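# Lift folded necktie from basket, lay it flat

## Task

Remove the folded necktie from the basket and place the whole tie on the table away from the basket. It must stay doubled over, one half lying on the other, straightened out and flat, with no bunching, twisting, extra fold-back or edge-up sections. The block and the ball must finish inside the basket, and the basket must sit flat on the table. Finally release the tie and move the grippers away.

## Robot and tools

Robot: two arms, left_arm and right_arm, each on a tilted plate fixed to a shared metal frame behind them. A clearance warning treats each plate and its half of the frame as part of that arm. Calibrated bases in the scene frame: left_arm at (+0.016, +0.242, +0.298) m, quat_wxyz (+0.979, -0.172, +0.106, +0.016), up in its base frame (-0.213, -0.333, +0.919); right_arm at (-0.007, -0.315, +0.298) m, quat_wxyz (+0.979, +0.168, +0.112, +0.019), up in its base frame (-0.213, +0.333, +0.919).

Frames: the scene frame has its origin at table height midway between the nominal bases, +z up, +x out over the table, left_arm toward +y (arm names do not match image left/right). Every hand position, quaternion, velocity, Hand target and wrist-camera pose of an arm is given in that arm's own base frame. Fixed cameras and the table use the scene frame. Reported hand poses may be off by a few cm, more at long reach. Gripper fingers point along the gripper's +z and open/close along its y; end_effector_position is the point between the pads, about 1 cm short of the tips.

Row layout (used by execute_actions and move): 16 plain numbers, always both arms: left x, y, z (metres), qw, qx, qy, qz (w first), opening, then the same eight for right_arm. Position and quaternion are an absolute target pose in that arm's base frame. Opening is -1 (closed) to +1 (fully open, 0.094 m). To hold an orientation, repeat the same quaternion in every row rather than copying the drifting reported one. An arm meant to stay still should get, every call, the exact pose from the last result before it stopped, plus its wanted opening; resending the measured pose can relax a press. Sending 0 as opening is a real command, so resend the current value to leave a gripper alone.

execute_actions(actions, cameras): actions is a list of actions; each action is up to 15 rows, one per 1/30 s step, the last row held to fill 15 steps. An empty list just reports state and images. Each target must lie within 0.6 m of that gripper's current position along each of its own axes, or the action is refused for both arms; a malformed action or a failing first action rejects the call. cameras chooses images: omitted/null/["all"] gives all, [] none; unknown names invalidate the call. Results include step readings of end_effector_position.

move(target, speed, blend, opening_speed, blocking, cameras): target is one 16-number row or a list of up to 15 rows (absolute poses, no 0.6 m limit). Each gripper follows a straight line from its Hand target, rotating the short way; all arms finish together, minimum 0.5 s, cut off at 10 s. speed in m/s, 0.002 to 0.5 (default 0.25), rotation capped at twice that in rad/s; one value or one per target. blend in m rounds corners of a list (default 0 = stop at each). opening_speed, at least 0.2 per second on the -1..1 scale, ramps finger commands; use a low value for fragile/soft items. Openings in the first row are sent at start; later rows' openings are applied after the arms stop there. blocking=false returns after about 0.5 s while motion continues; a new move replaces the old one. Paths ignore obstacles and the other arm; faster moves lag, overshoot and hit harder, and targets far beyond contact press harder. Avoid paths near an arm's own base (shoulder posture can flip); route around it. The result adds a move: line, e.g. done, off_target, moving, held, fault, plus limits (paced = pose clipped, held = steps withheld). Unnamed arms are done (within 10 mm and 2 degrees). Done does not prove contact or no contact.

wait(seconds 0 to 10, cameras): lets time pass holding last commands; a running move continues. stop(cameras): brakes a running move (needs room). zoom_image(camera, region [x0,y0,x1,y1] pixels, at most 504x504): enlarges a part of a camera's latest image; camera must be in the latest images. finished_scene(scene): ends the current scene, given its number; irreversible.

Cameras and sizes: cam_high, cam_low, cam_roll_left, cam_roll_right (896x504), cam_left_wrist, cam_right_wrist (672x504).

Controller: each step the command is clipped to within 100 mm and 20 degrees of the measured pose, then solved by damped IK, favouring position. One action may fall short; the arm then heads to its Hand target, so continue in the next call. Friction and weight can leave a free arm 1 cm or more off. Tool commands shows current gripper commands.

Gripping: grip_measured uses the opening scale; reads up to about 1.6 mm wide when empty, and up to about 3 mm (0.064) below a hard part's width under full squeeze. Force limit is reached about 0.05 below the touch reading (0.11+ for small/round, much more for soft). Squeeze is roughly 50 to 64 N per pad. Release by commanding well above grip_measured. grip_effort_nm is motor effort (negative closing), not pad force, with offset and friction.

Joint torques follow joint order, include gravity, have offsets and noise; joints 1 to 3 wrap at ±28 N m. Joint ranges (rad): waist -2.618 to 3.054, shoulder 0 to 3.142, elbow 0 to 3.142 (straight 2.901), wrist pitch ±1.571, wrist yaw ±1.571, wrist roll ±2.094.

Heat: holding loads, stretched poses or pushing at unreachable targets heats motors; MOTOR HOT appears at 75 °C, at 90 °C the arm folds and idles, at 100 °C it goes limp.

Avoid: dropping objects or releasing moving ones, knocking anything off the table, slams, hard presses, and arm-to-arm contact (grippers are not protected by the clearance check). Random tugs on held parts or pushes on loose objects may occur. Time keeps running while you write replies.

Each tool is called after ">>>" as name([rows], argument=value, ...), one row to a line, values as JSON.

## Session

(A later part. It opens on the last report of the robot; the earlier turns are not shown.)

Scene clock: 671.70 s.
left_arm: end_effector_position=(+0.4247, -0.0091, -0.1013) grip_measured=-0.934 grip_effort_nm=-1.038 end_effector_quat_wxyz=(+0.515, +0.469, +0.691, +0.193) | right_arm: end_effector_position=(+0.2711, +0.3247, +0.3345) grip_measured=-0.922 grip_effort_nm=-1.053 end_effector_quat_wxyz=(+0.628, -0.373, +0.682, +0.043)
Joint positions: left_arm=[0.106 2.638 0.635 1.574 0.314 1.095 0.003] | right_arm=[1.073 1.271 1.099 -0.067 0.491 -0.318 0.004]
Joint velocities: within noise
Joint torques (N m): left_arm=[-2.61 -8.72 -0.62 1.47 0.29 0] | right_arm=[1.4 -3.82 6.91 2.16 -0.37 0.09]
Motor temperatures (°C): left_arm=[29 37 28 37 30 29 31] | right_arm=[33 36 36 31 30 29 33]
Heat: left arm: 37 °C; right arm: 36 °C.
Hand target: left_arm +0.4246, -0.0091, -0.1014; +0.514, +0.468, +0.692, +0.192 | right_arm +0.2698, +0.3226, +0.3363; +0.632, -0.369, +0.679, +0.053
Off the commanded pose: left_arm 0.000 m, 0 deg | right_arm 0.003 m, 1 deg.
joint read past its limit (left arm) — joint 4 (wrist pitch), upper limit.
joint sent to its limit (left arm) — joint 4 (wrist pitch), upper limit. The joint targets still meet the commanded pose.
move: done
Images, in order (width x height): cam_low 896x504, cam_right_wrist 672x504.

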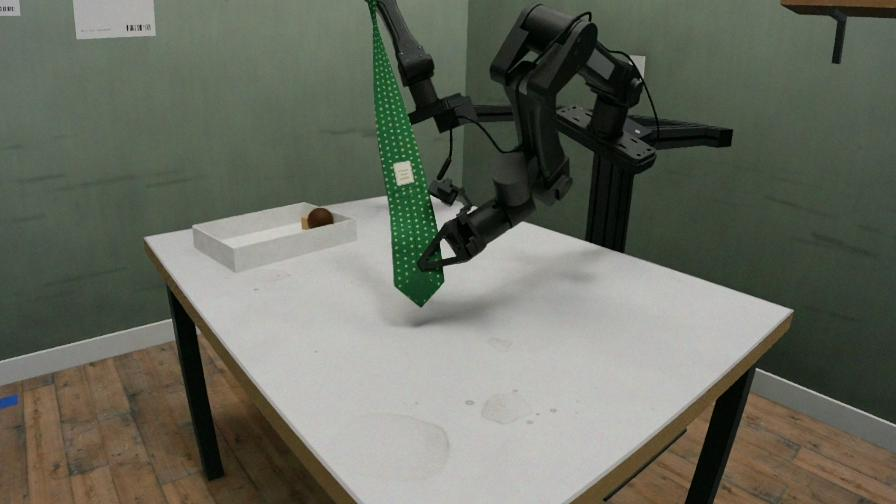

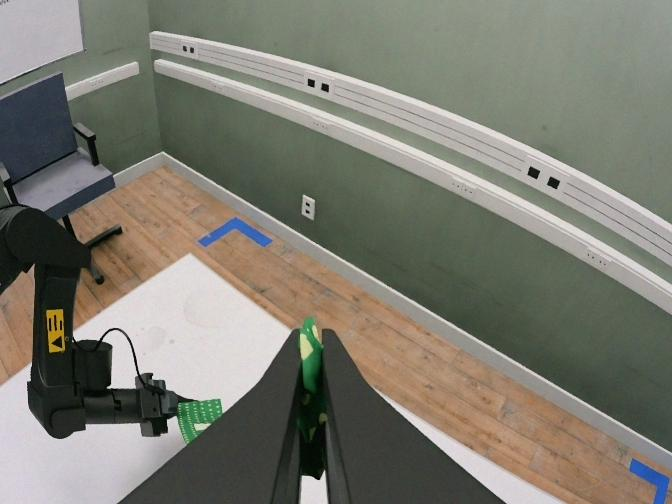

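>>> move([
  [0.4019,0.1896,-0.0535,0.4369,0.5532,0.6022,0.3743,-1,0.3329,0.2119,0.1223,0.5467,0.1897,0.7823,0.2295,-1],
], speed=0.12)

Scene clock: 719.43 s.
left_arm: end_effector_position=(+0.3995, +0.1873, -0.0606) grip_measured=-0.934 grip_effort_nm=-1.053 end_effector_quat_wxyz=(+0.433, +0.551, +0.608, +0.373) | right_arm: end_effector_position=(+0.3328, +0.2184, +0.1290) grip_measured=-0.921 grip_effort_nm=-1.062 end_effector_quat_wxyz=(+0.547, +0.184, +0.781, +0.238)
Joint positions: left_arm=[0.686 2.465 0.702 1.31 0.659 1.739 0.003] | right_arm=[0.847 1.511 0.496 0.648 0.634 0.866 0.004]
Joint velocities: within noise
Joint torques (N m): left_arm=[-0.77 -11.22 0.29 1.16 0.46 0.03] | right_arm=[1.66 -3.49 5.87 2.02 0 0.04]
Motor temperatures (°C): left_arm=[29 37 28 37 30 29 32] | right_arm=[32 34 35 36 30 29 33]
Heat: left arm: 37 °C; right arm: 36 °C.
Hand target: left_arm +0.4019, +0.1896, -0.0534; +0.437, +0.553, +0.602, +0.375 | right_arm +0.3329, +0.2119, +0.1224; +0.547, +0.190, +0.783, +0.229
Off the commanded pose: left_arm 0.008 m, 1 deg | right_arm 0.009 m, 1 deg.
move: done

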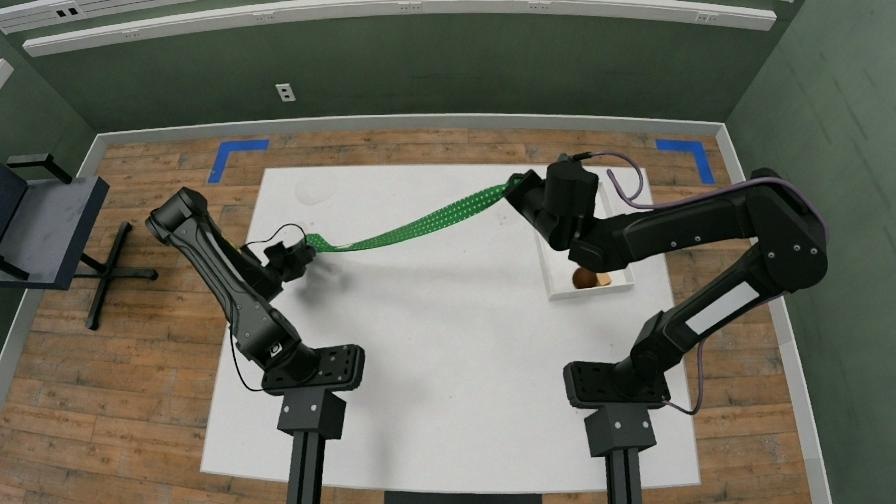

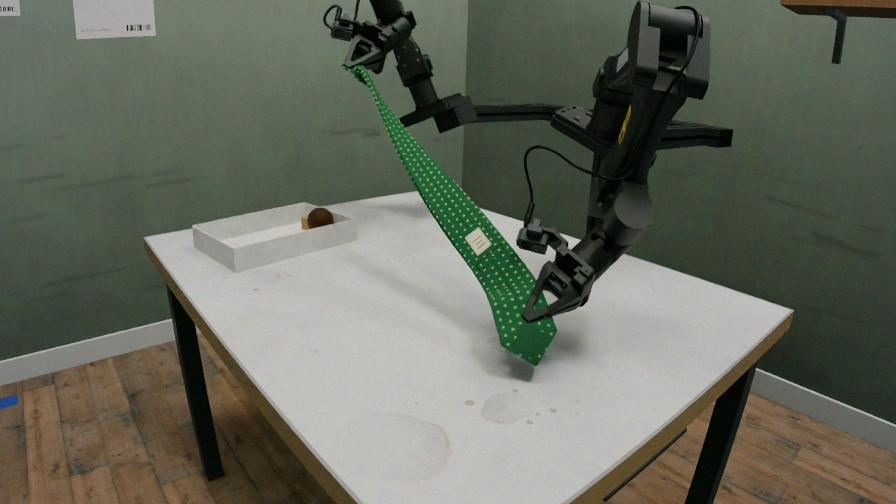

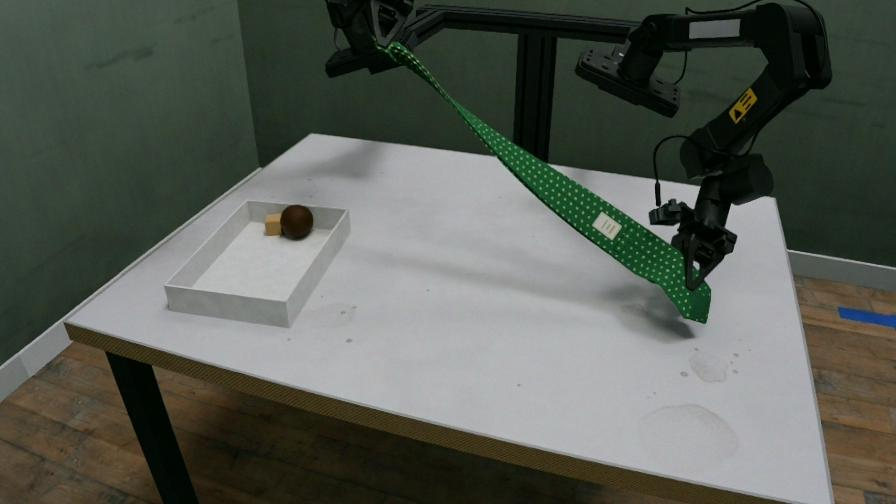

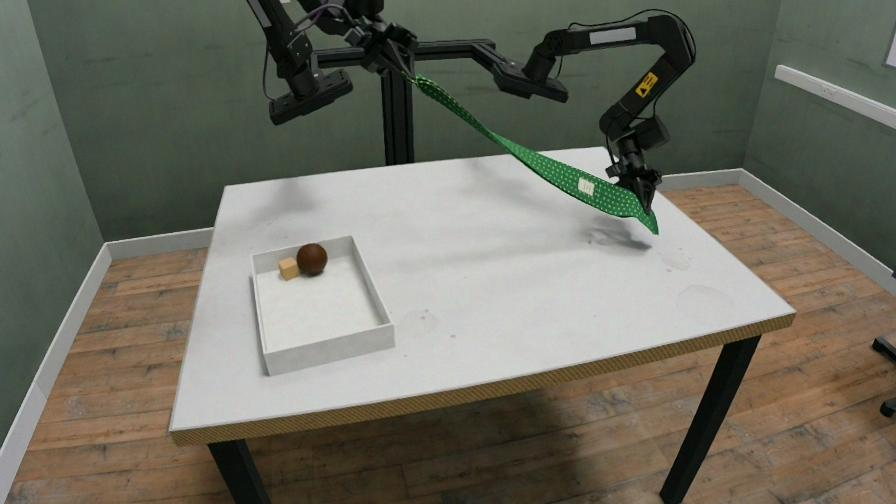

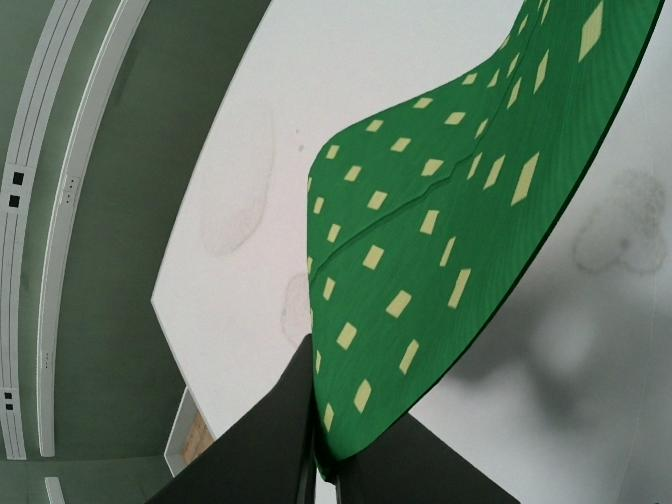

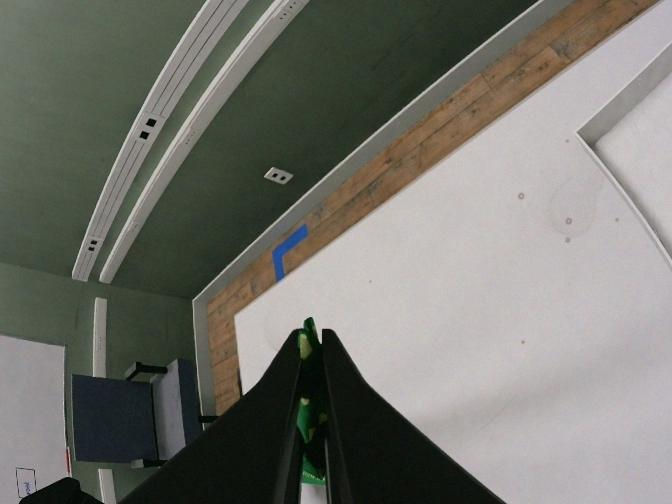

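>>> move([
  [0.3834,0.2859,-0.0555,0.3405,0.5390,0.6147,0.4637,-1,0.4181,0.1066,-0.1791,0.5014,0.5344,0.6204,0.2782,-1],
], speed=0.12)

Scene clock: 746.60 s.
left_arm: end_effector_position=(+0.3858, +0.2835, -0.0492) grip_measured=-0.934 grip_effort_nm=-1.043 end_effector_quat_wxyz=(+0.344, +0.540, +0.607, +0.471) | right_arm: end_effector_position=(+0.4210, +0.1155, -0.1716) grip_measured=-0.921 grip_effort_nm=-1.057 end_effector_quat_wxyz=(+0.500, +0.528, +0.623, +0.288)
Joint positions: left_arm=[0.84 2.465 0.818 1.251 0.589 1.895 0.003] | right_arm=[0.514 2.966 0.957 1.577 0.646 1.497 0.004]
Joint velocities: within noise
Joint torques (N m): left_arm=[-0.18 -9.09 0.99 1.24 0.25 0.03] | right_arm=[3.1 -6.83 1.18 1.88 0.09 0.07]
Motor temperatures (°C): left_arm=[29 38 28 36 30 29 32] | right_arm=[32 34 35 36 29 29 33]
Heat: left arm: 38 °C; right arm: 36 °C.
Hand target: left_arm +0.3833, +0.2858, -0.0554; +0.341, +0.539, +0.615, +0.464 | right_arm +0.4179, +0.1067, -0.1789; +0.502, +0.535, +0.621, +0.278
Off the commanded pose: left_arm 0.007 m, 1 deg | right_arm 0.012 m, 1 deg.
move: off_target (right_arm)

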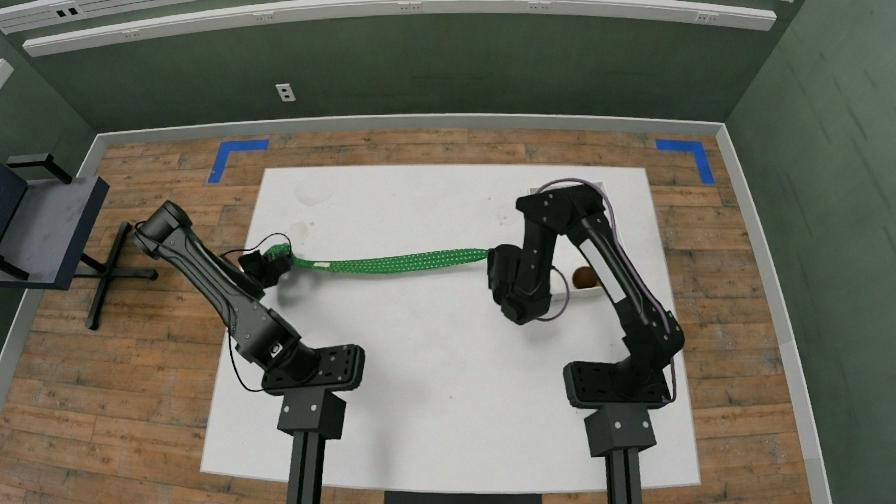

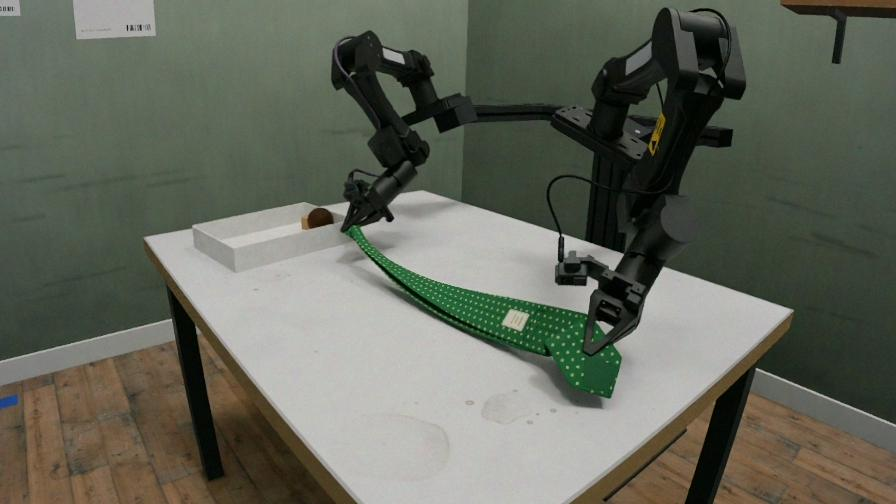

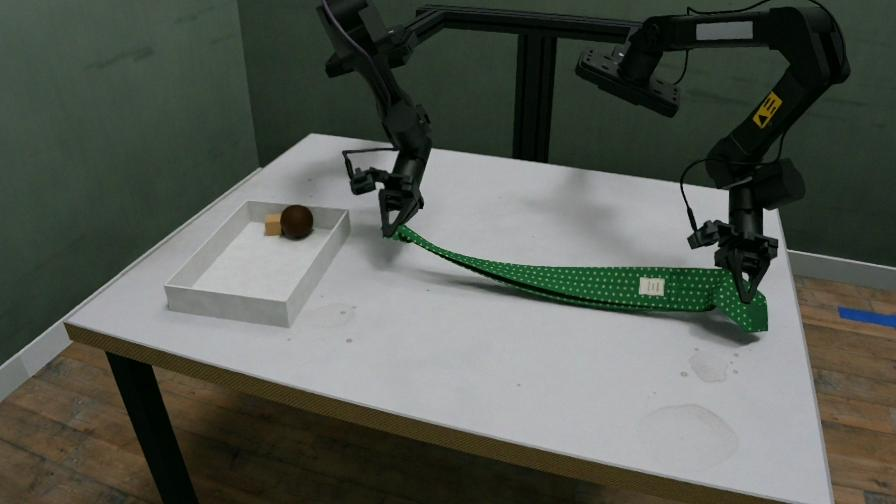

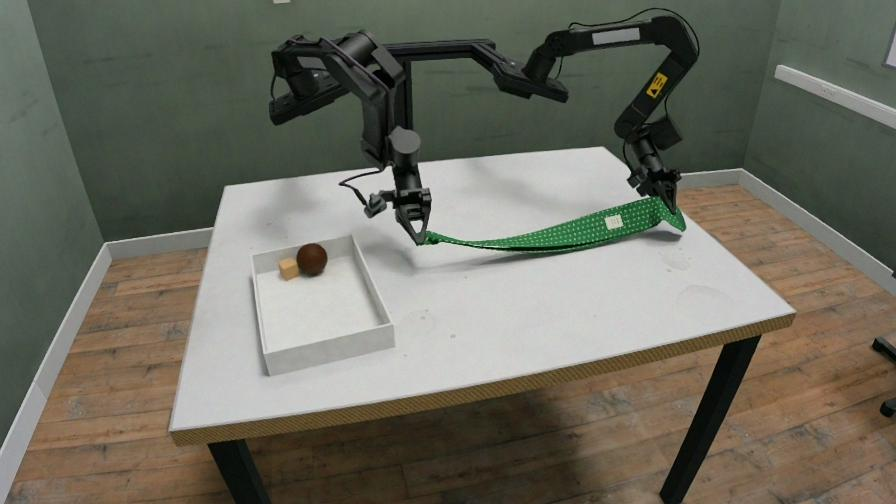

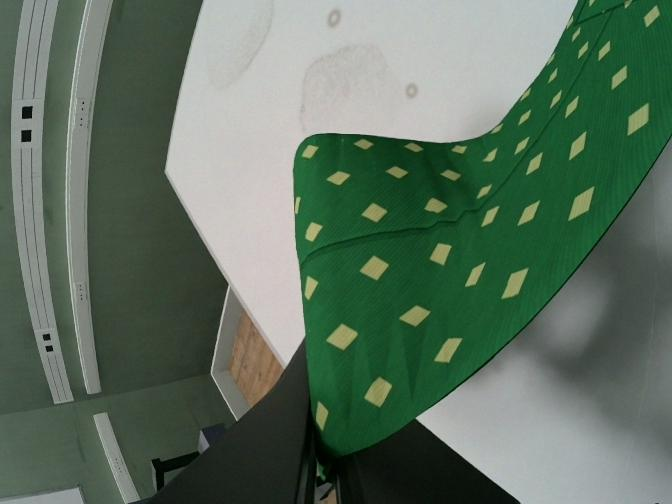

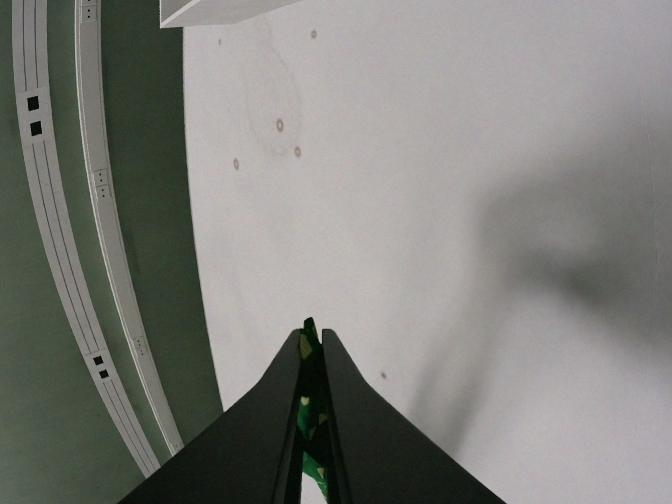

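>>> move([
  [0.3930,0.3056,-0.0951,0.3405,0.5390,0.6147,0.4637,-1,0.4295,0.0836,-0.2280,0.4530,0.5762,0.6424,0.2232,-1],
], speed=0.07)

Scene clock: 763.07 s.
left_arm: end_effector_position=(+0.3964, +0.3064, -0.0856) grip_measured=-0.934 grip_effort_nm=-1.038 end_effector_quat_wxyz=(+0.338, +0.538, +0.610, +0.473) | right_arm: end_effector_position=(+0.4372, +0.0938, -0.2119) grip_measured=-0.921 grip_effort_nm=-1.057 end_effector_quat_wxyz=(+0.460, +0.570, +0.635, +0.245)
Joint positions: left_arm=[0.855 2.627 0.977 1.25 0.589 1.903 0.003] | right_arm=[0.432 2.99 1.07 1.34 0.589 1.571 0.004]
Joint velocities: within noise
Joint torques (N m): left_arm=[-0.1 -8.28 0.96 1.36 0.39 0.04] | right_arm=[3.1 -6.79 1.48 1.5 0.01 0.07]
Motor temperatures (°C): left_arm=[29 38 28 36 30 29 32] | right_arm=[32 34 35 37 29 29 33]
Heat: left arm: 38 °C; right arm: 37 °C.
Hand target: left_arm +0.3929, +0.3054, -0.0949; +0.341, +0.539, +0.615, +0.464 | right_arm +0.4287, +0.0837, -0.2272; +0.453, +0.576, +0.643, +0.223
Off the commanded pose: left_arm 0.010 m, 1 deg | right_arm 0.021 m, 3 deg.
move: off_target (right_arm)

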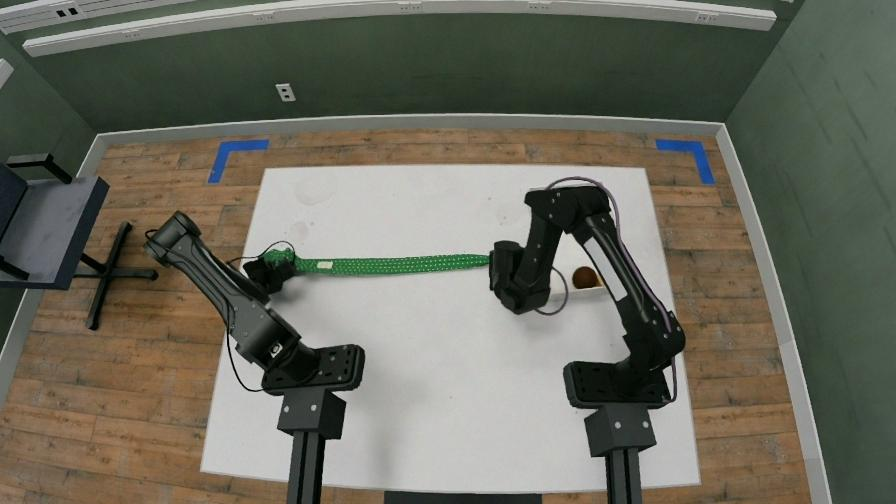

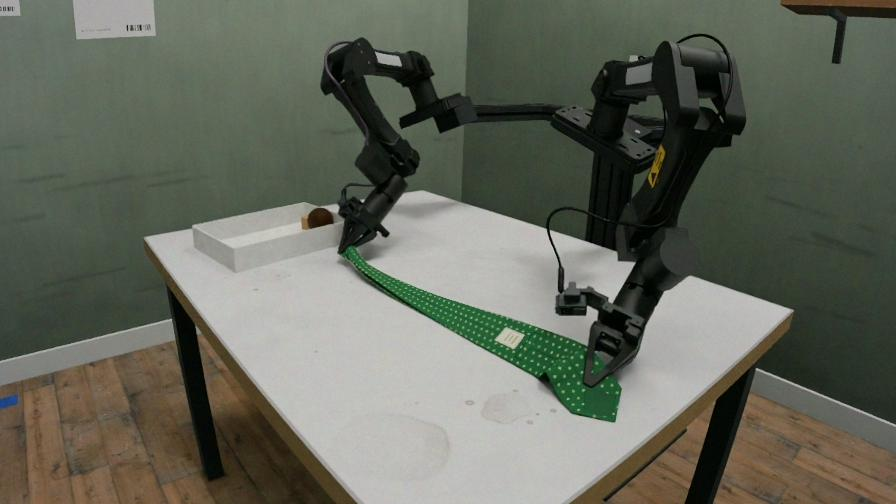

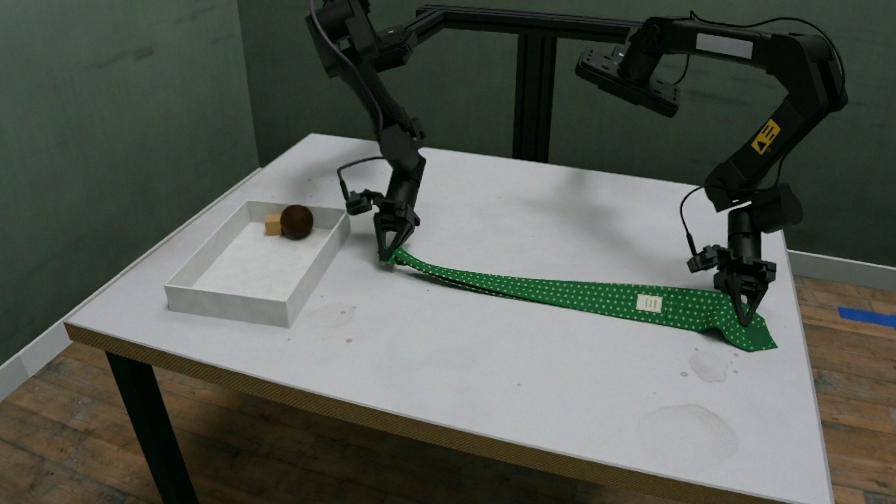

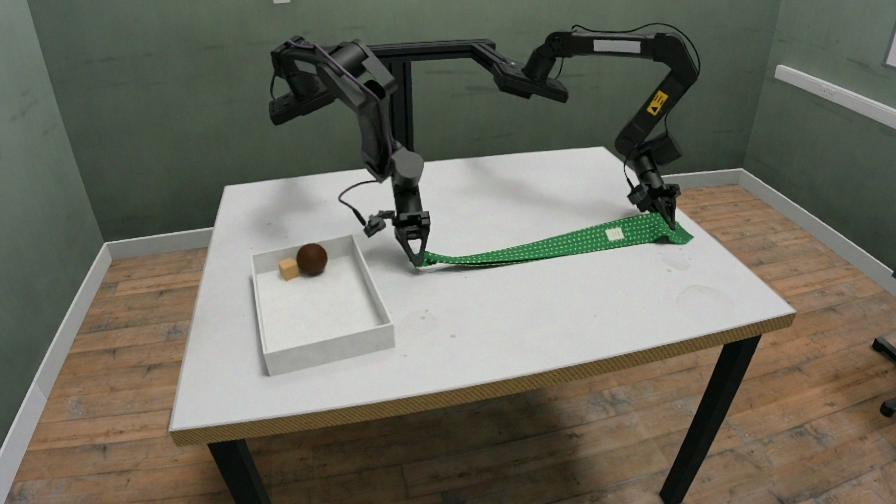

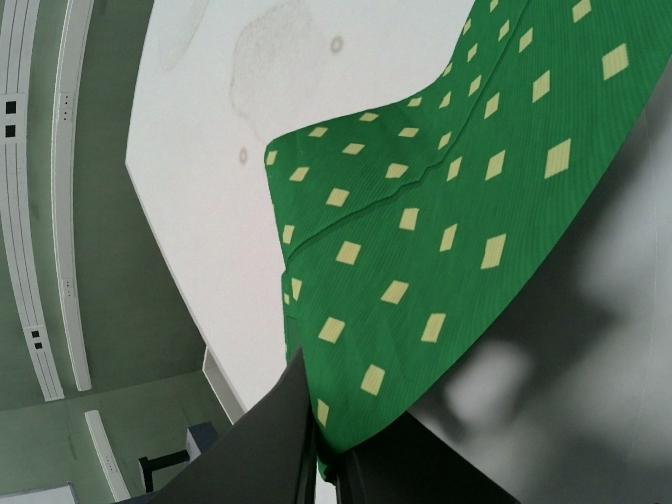

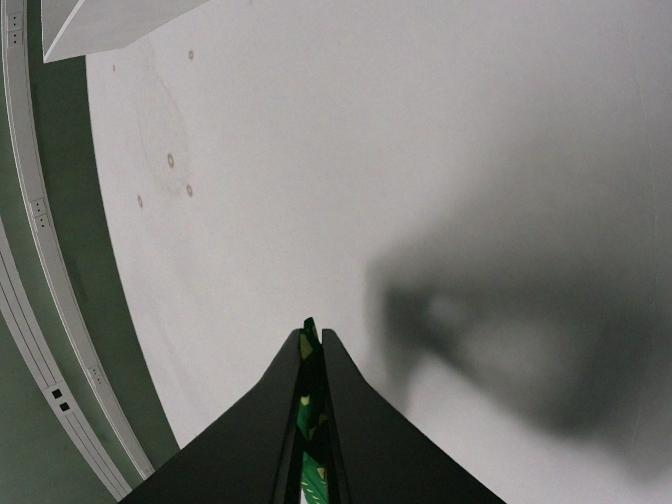

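>>> move([
  [0.3957,0.3147,-0.1054,0.3405,0.5390,0.6147,0.4637,-1,0.4336,0.0750,-0.2457,0.4530,0.5762,0.6424,0.2232,-1],
], speed=0.05)

Scene clock: 772.43 s.
left_arm: end_effector_position=(+0.4008, +0.3147, -0.0917) grip_measured=-0.934 grip_effort_nm=-1.043 end_effector_quat_wxyz=(+0.341, +0.539, +0.604, +0.478) | right_arm: end_effector_position=(+0.4410, +0.0863, -0.2318) grip_measured=-0.921 grip_effort_nm=-1.053 end_effector_quat_wxyz=(+0.456, +0.574, +0.635, +0.245)
Joint positions: left_arm=[0.864 2.67 1.033 1.25 0.606 1.908 0.003] | right_arm=[0.404 3.06 1.136 1.342 0.563 1.565 0.004]
Joint velocities: within noise
Joint torques (N m): left_arm=[0.03 -8.23 1.17 1.22 0.31 0.08] | right_arm=[2.89 -6.64 1.28 1.61 0.01 -0.09]
Motor temperatures (°C): left_arm=[29 37 28 37 30 29 32] | right_arm=[32 34 34 37 29 29 33]
Heat: left arm: 37 °C; right arm: 37 °C.
Hand target: left_arm +0.3955, +0.3143, -0.1051; +0.341, +0.539, +0.615, +0.464 | right_arm +0.4330, +0.0751, -0.2452; +0.453, +0.576, +0.643, +0.223
Off the commanded pose: left_arm 0.015 m, 2 deg | right_arm 0.019 m, 3 deg.
move: off_target (left_arm, right_arm)

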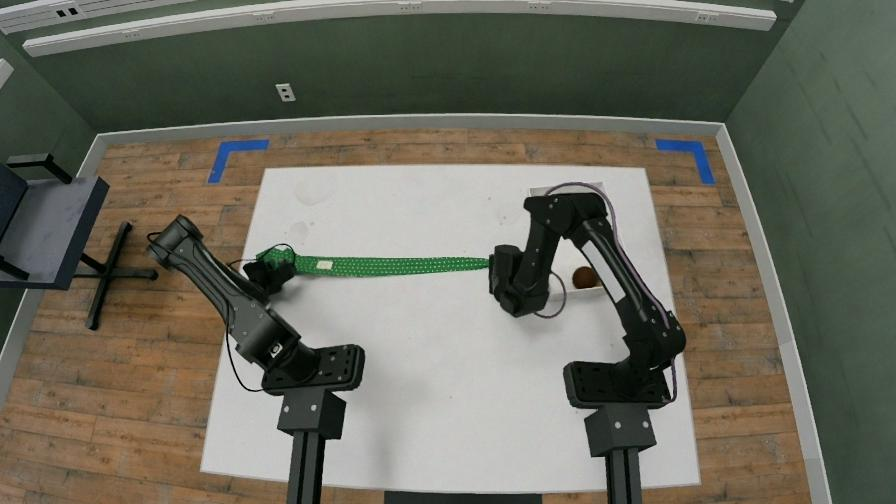

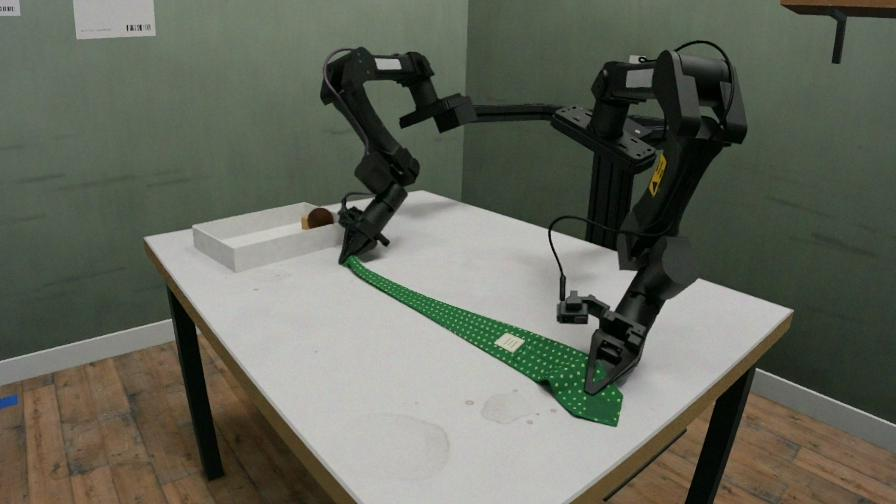

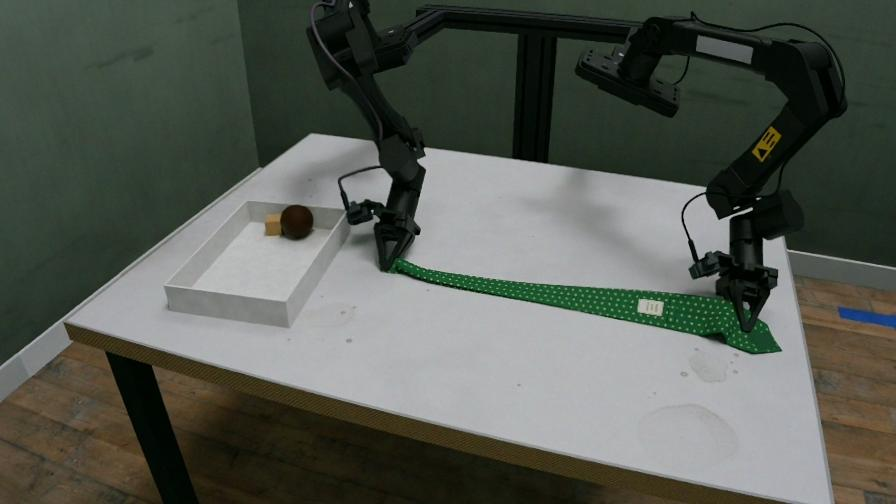

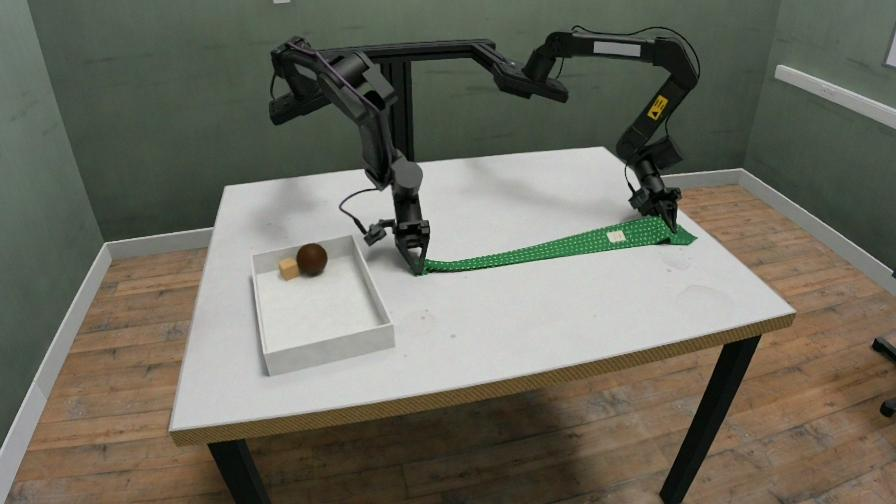

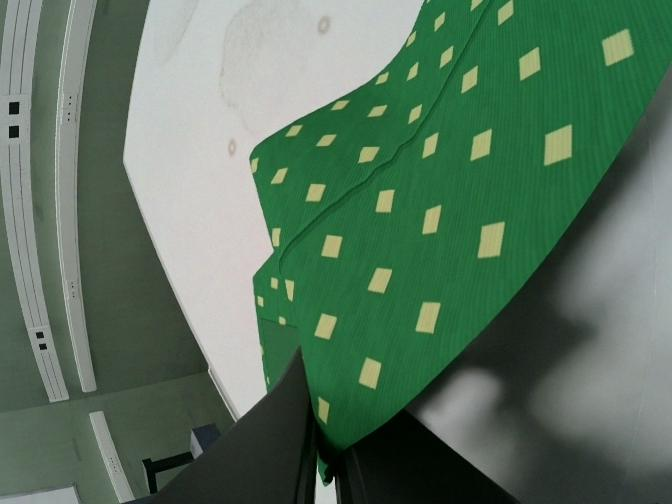

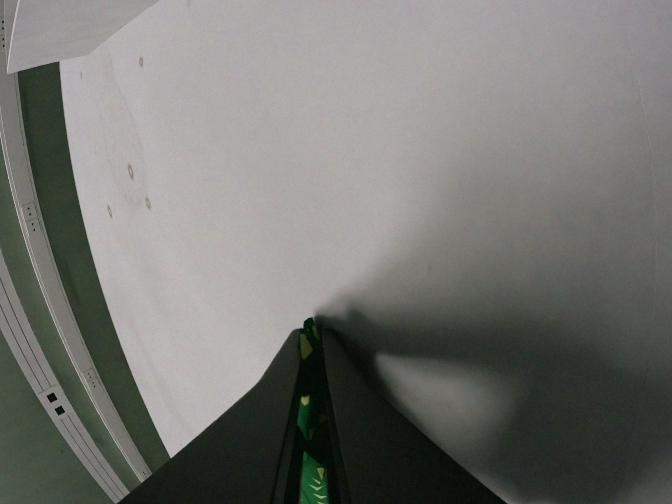

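>>> zoom_image(camera="cam_low", region=[480, 280, 680, 440])

>>> zoom_image(camera="cam_low", region=[310, 200, 470, 320])

Scaled by 2.520.

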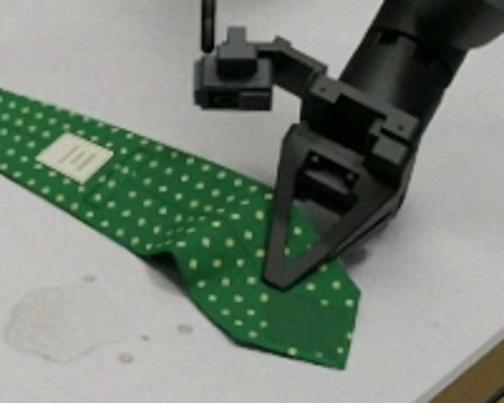

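Scaled by 3.150.

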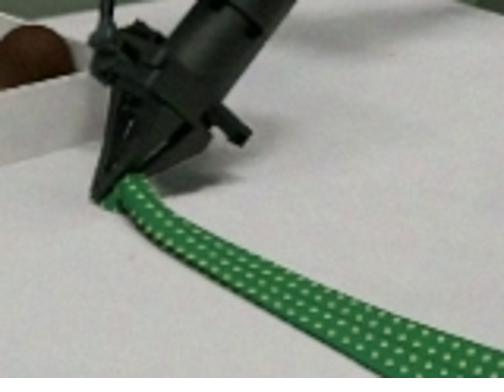

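>>> move([
  [0.3987,0.3114,-0.0825,0.3405,0.5390,0.6147,0.4637,-0.6,0.4336,0.0750,-0.2457,0.4530,0.5762,0.6424,0.2232,-1],
], speed=0.05, opening_speed=0.6)

>>> zoom_image(camera="cam_low", region=[480, 280, 680, 440])

Scene clock: 785.27 s.
left_arm: end_effector_position=(+0.3981, +0.3131, -0.0857) grip_measured=-0.603 grip_effort_nm=0.134 end_effector_quat_wxyz=(+0.339, +0.539, +0.611, +0.471) | right_arm: end_effector_position=(+0.4410, +0.0863, -0.2318) grip_measured=-0.921 grip_effort_nm=-1.062 end_effector_quat_wxyz=(+0.456, +0.573, +0.635, +0.244)
Joint positions: left_arm=[0.864 2.628 1.005 1.216 0.6 1.908 0.019] | right_arm=[0.404 3.06 1.136 1.342 0.563 1.564 0.004]
Joint velocities: within noise
Joint torques (N m): left_arm=[-0.87 -12.25 -0.24 1.18 0.27 -0.02] | right_arm=[2.91 -6.65 1.29 1.61 0.01 -0.09]
Motor temperatures (°C): left_arm=[29 36 28 36 30 29 32] | right_arm=[32 34 34 36 29 29 33]
Heat: left arm: 36 °C; right arm: 36 °C.
Hand target: left_arm +0.3987, +0.3113, -0.0825; +0.341, +0.539, +0.615, +0.464 | right_arm +0.4330, +0.0751, -0.2452; +0.453, +0.576, +0.643, +0.223
Off the commanded pose: left_arm 0.004 m, 1 deg | right_arm 0.019 m, 3 deg.
move: off_target (right_arm)

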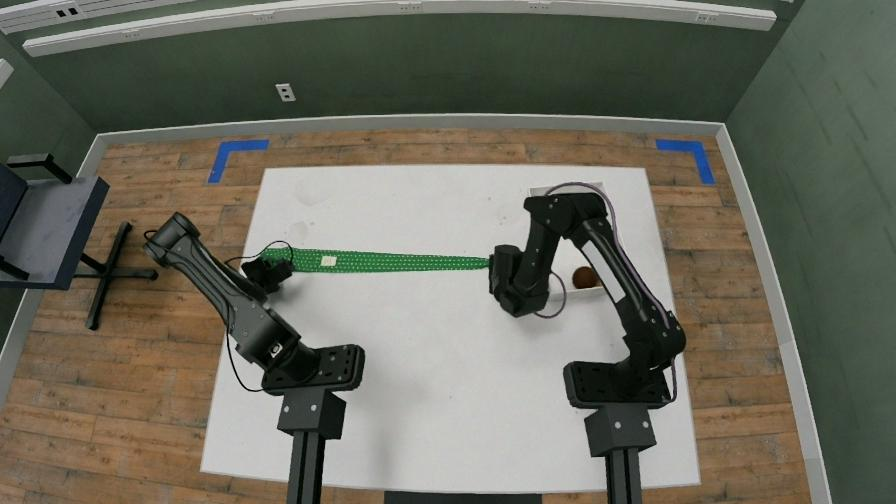

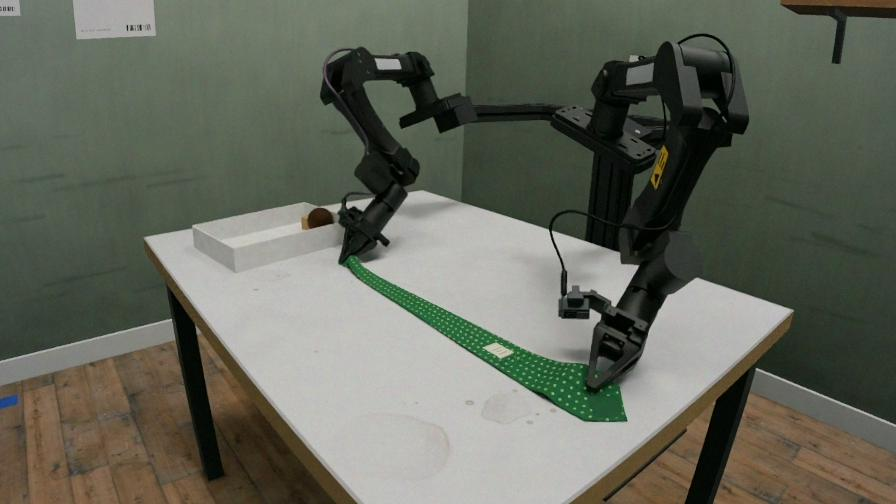

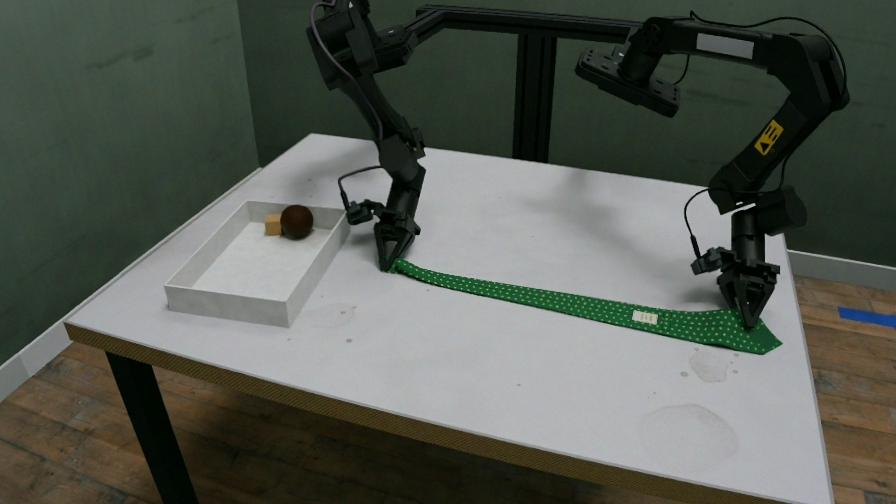

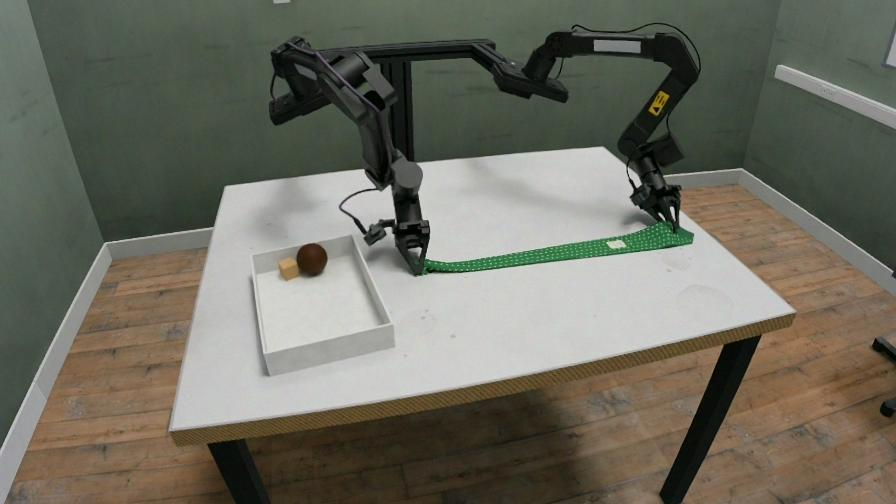

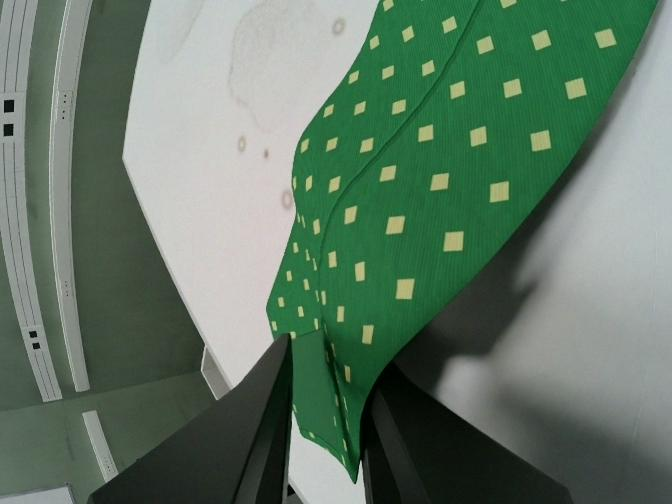

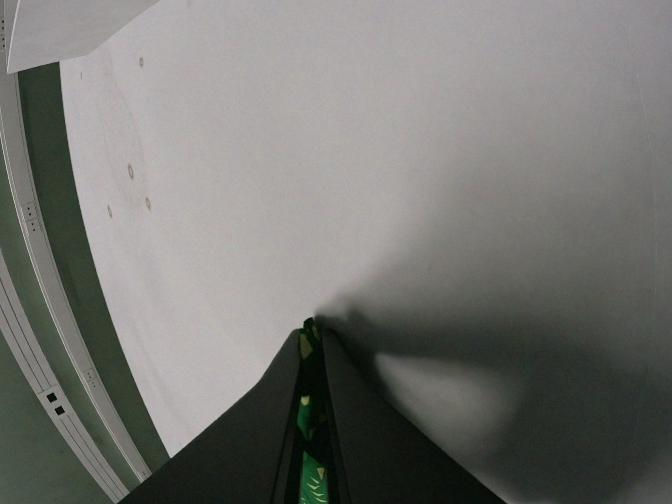

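Scaled by 2.520.

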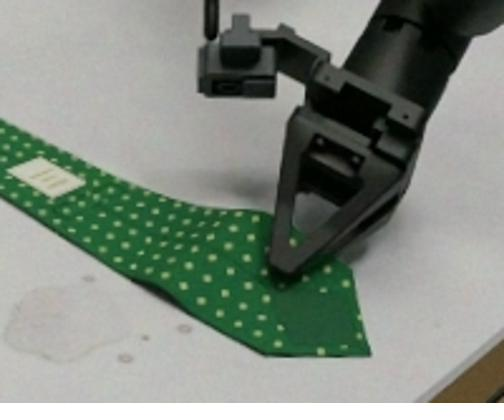

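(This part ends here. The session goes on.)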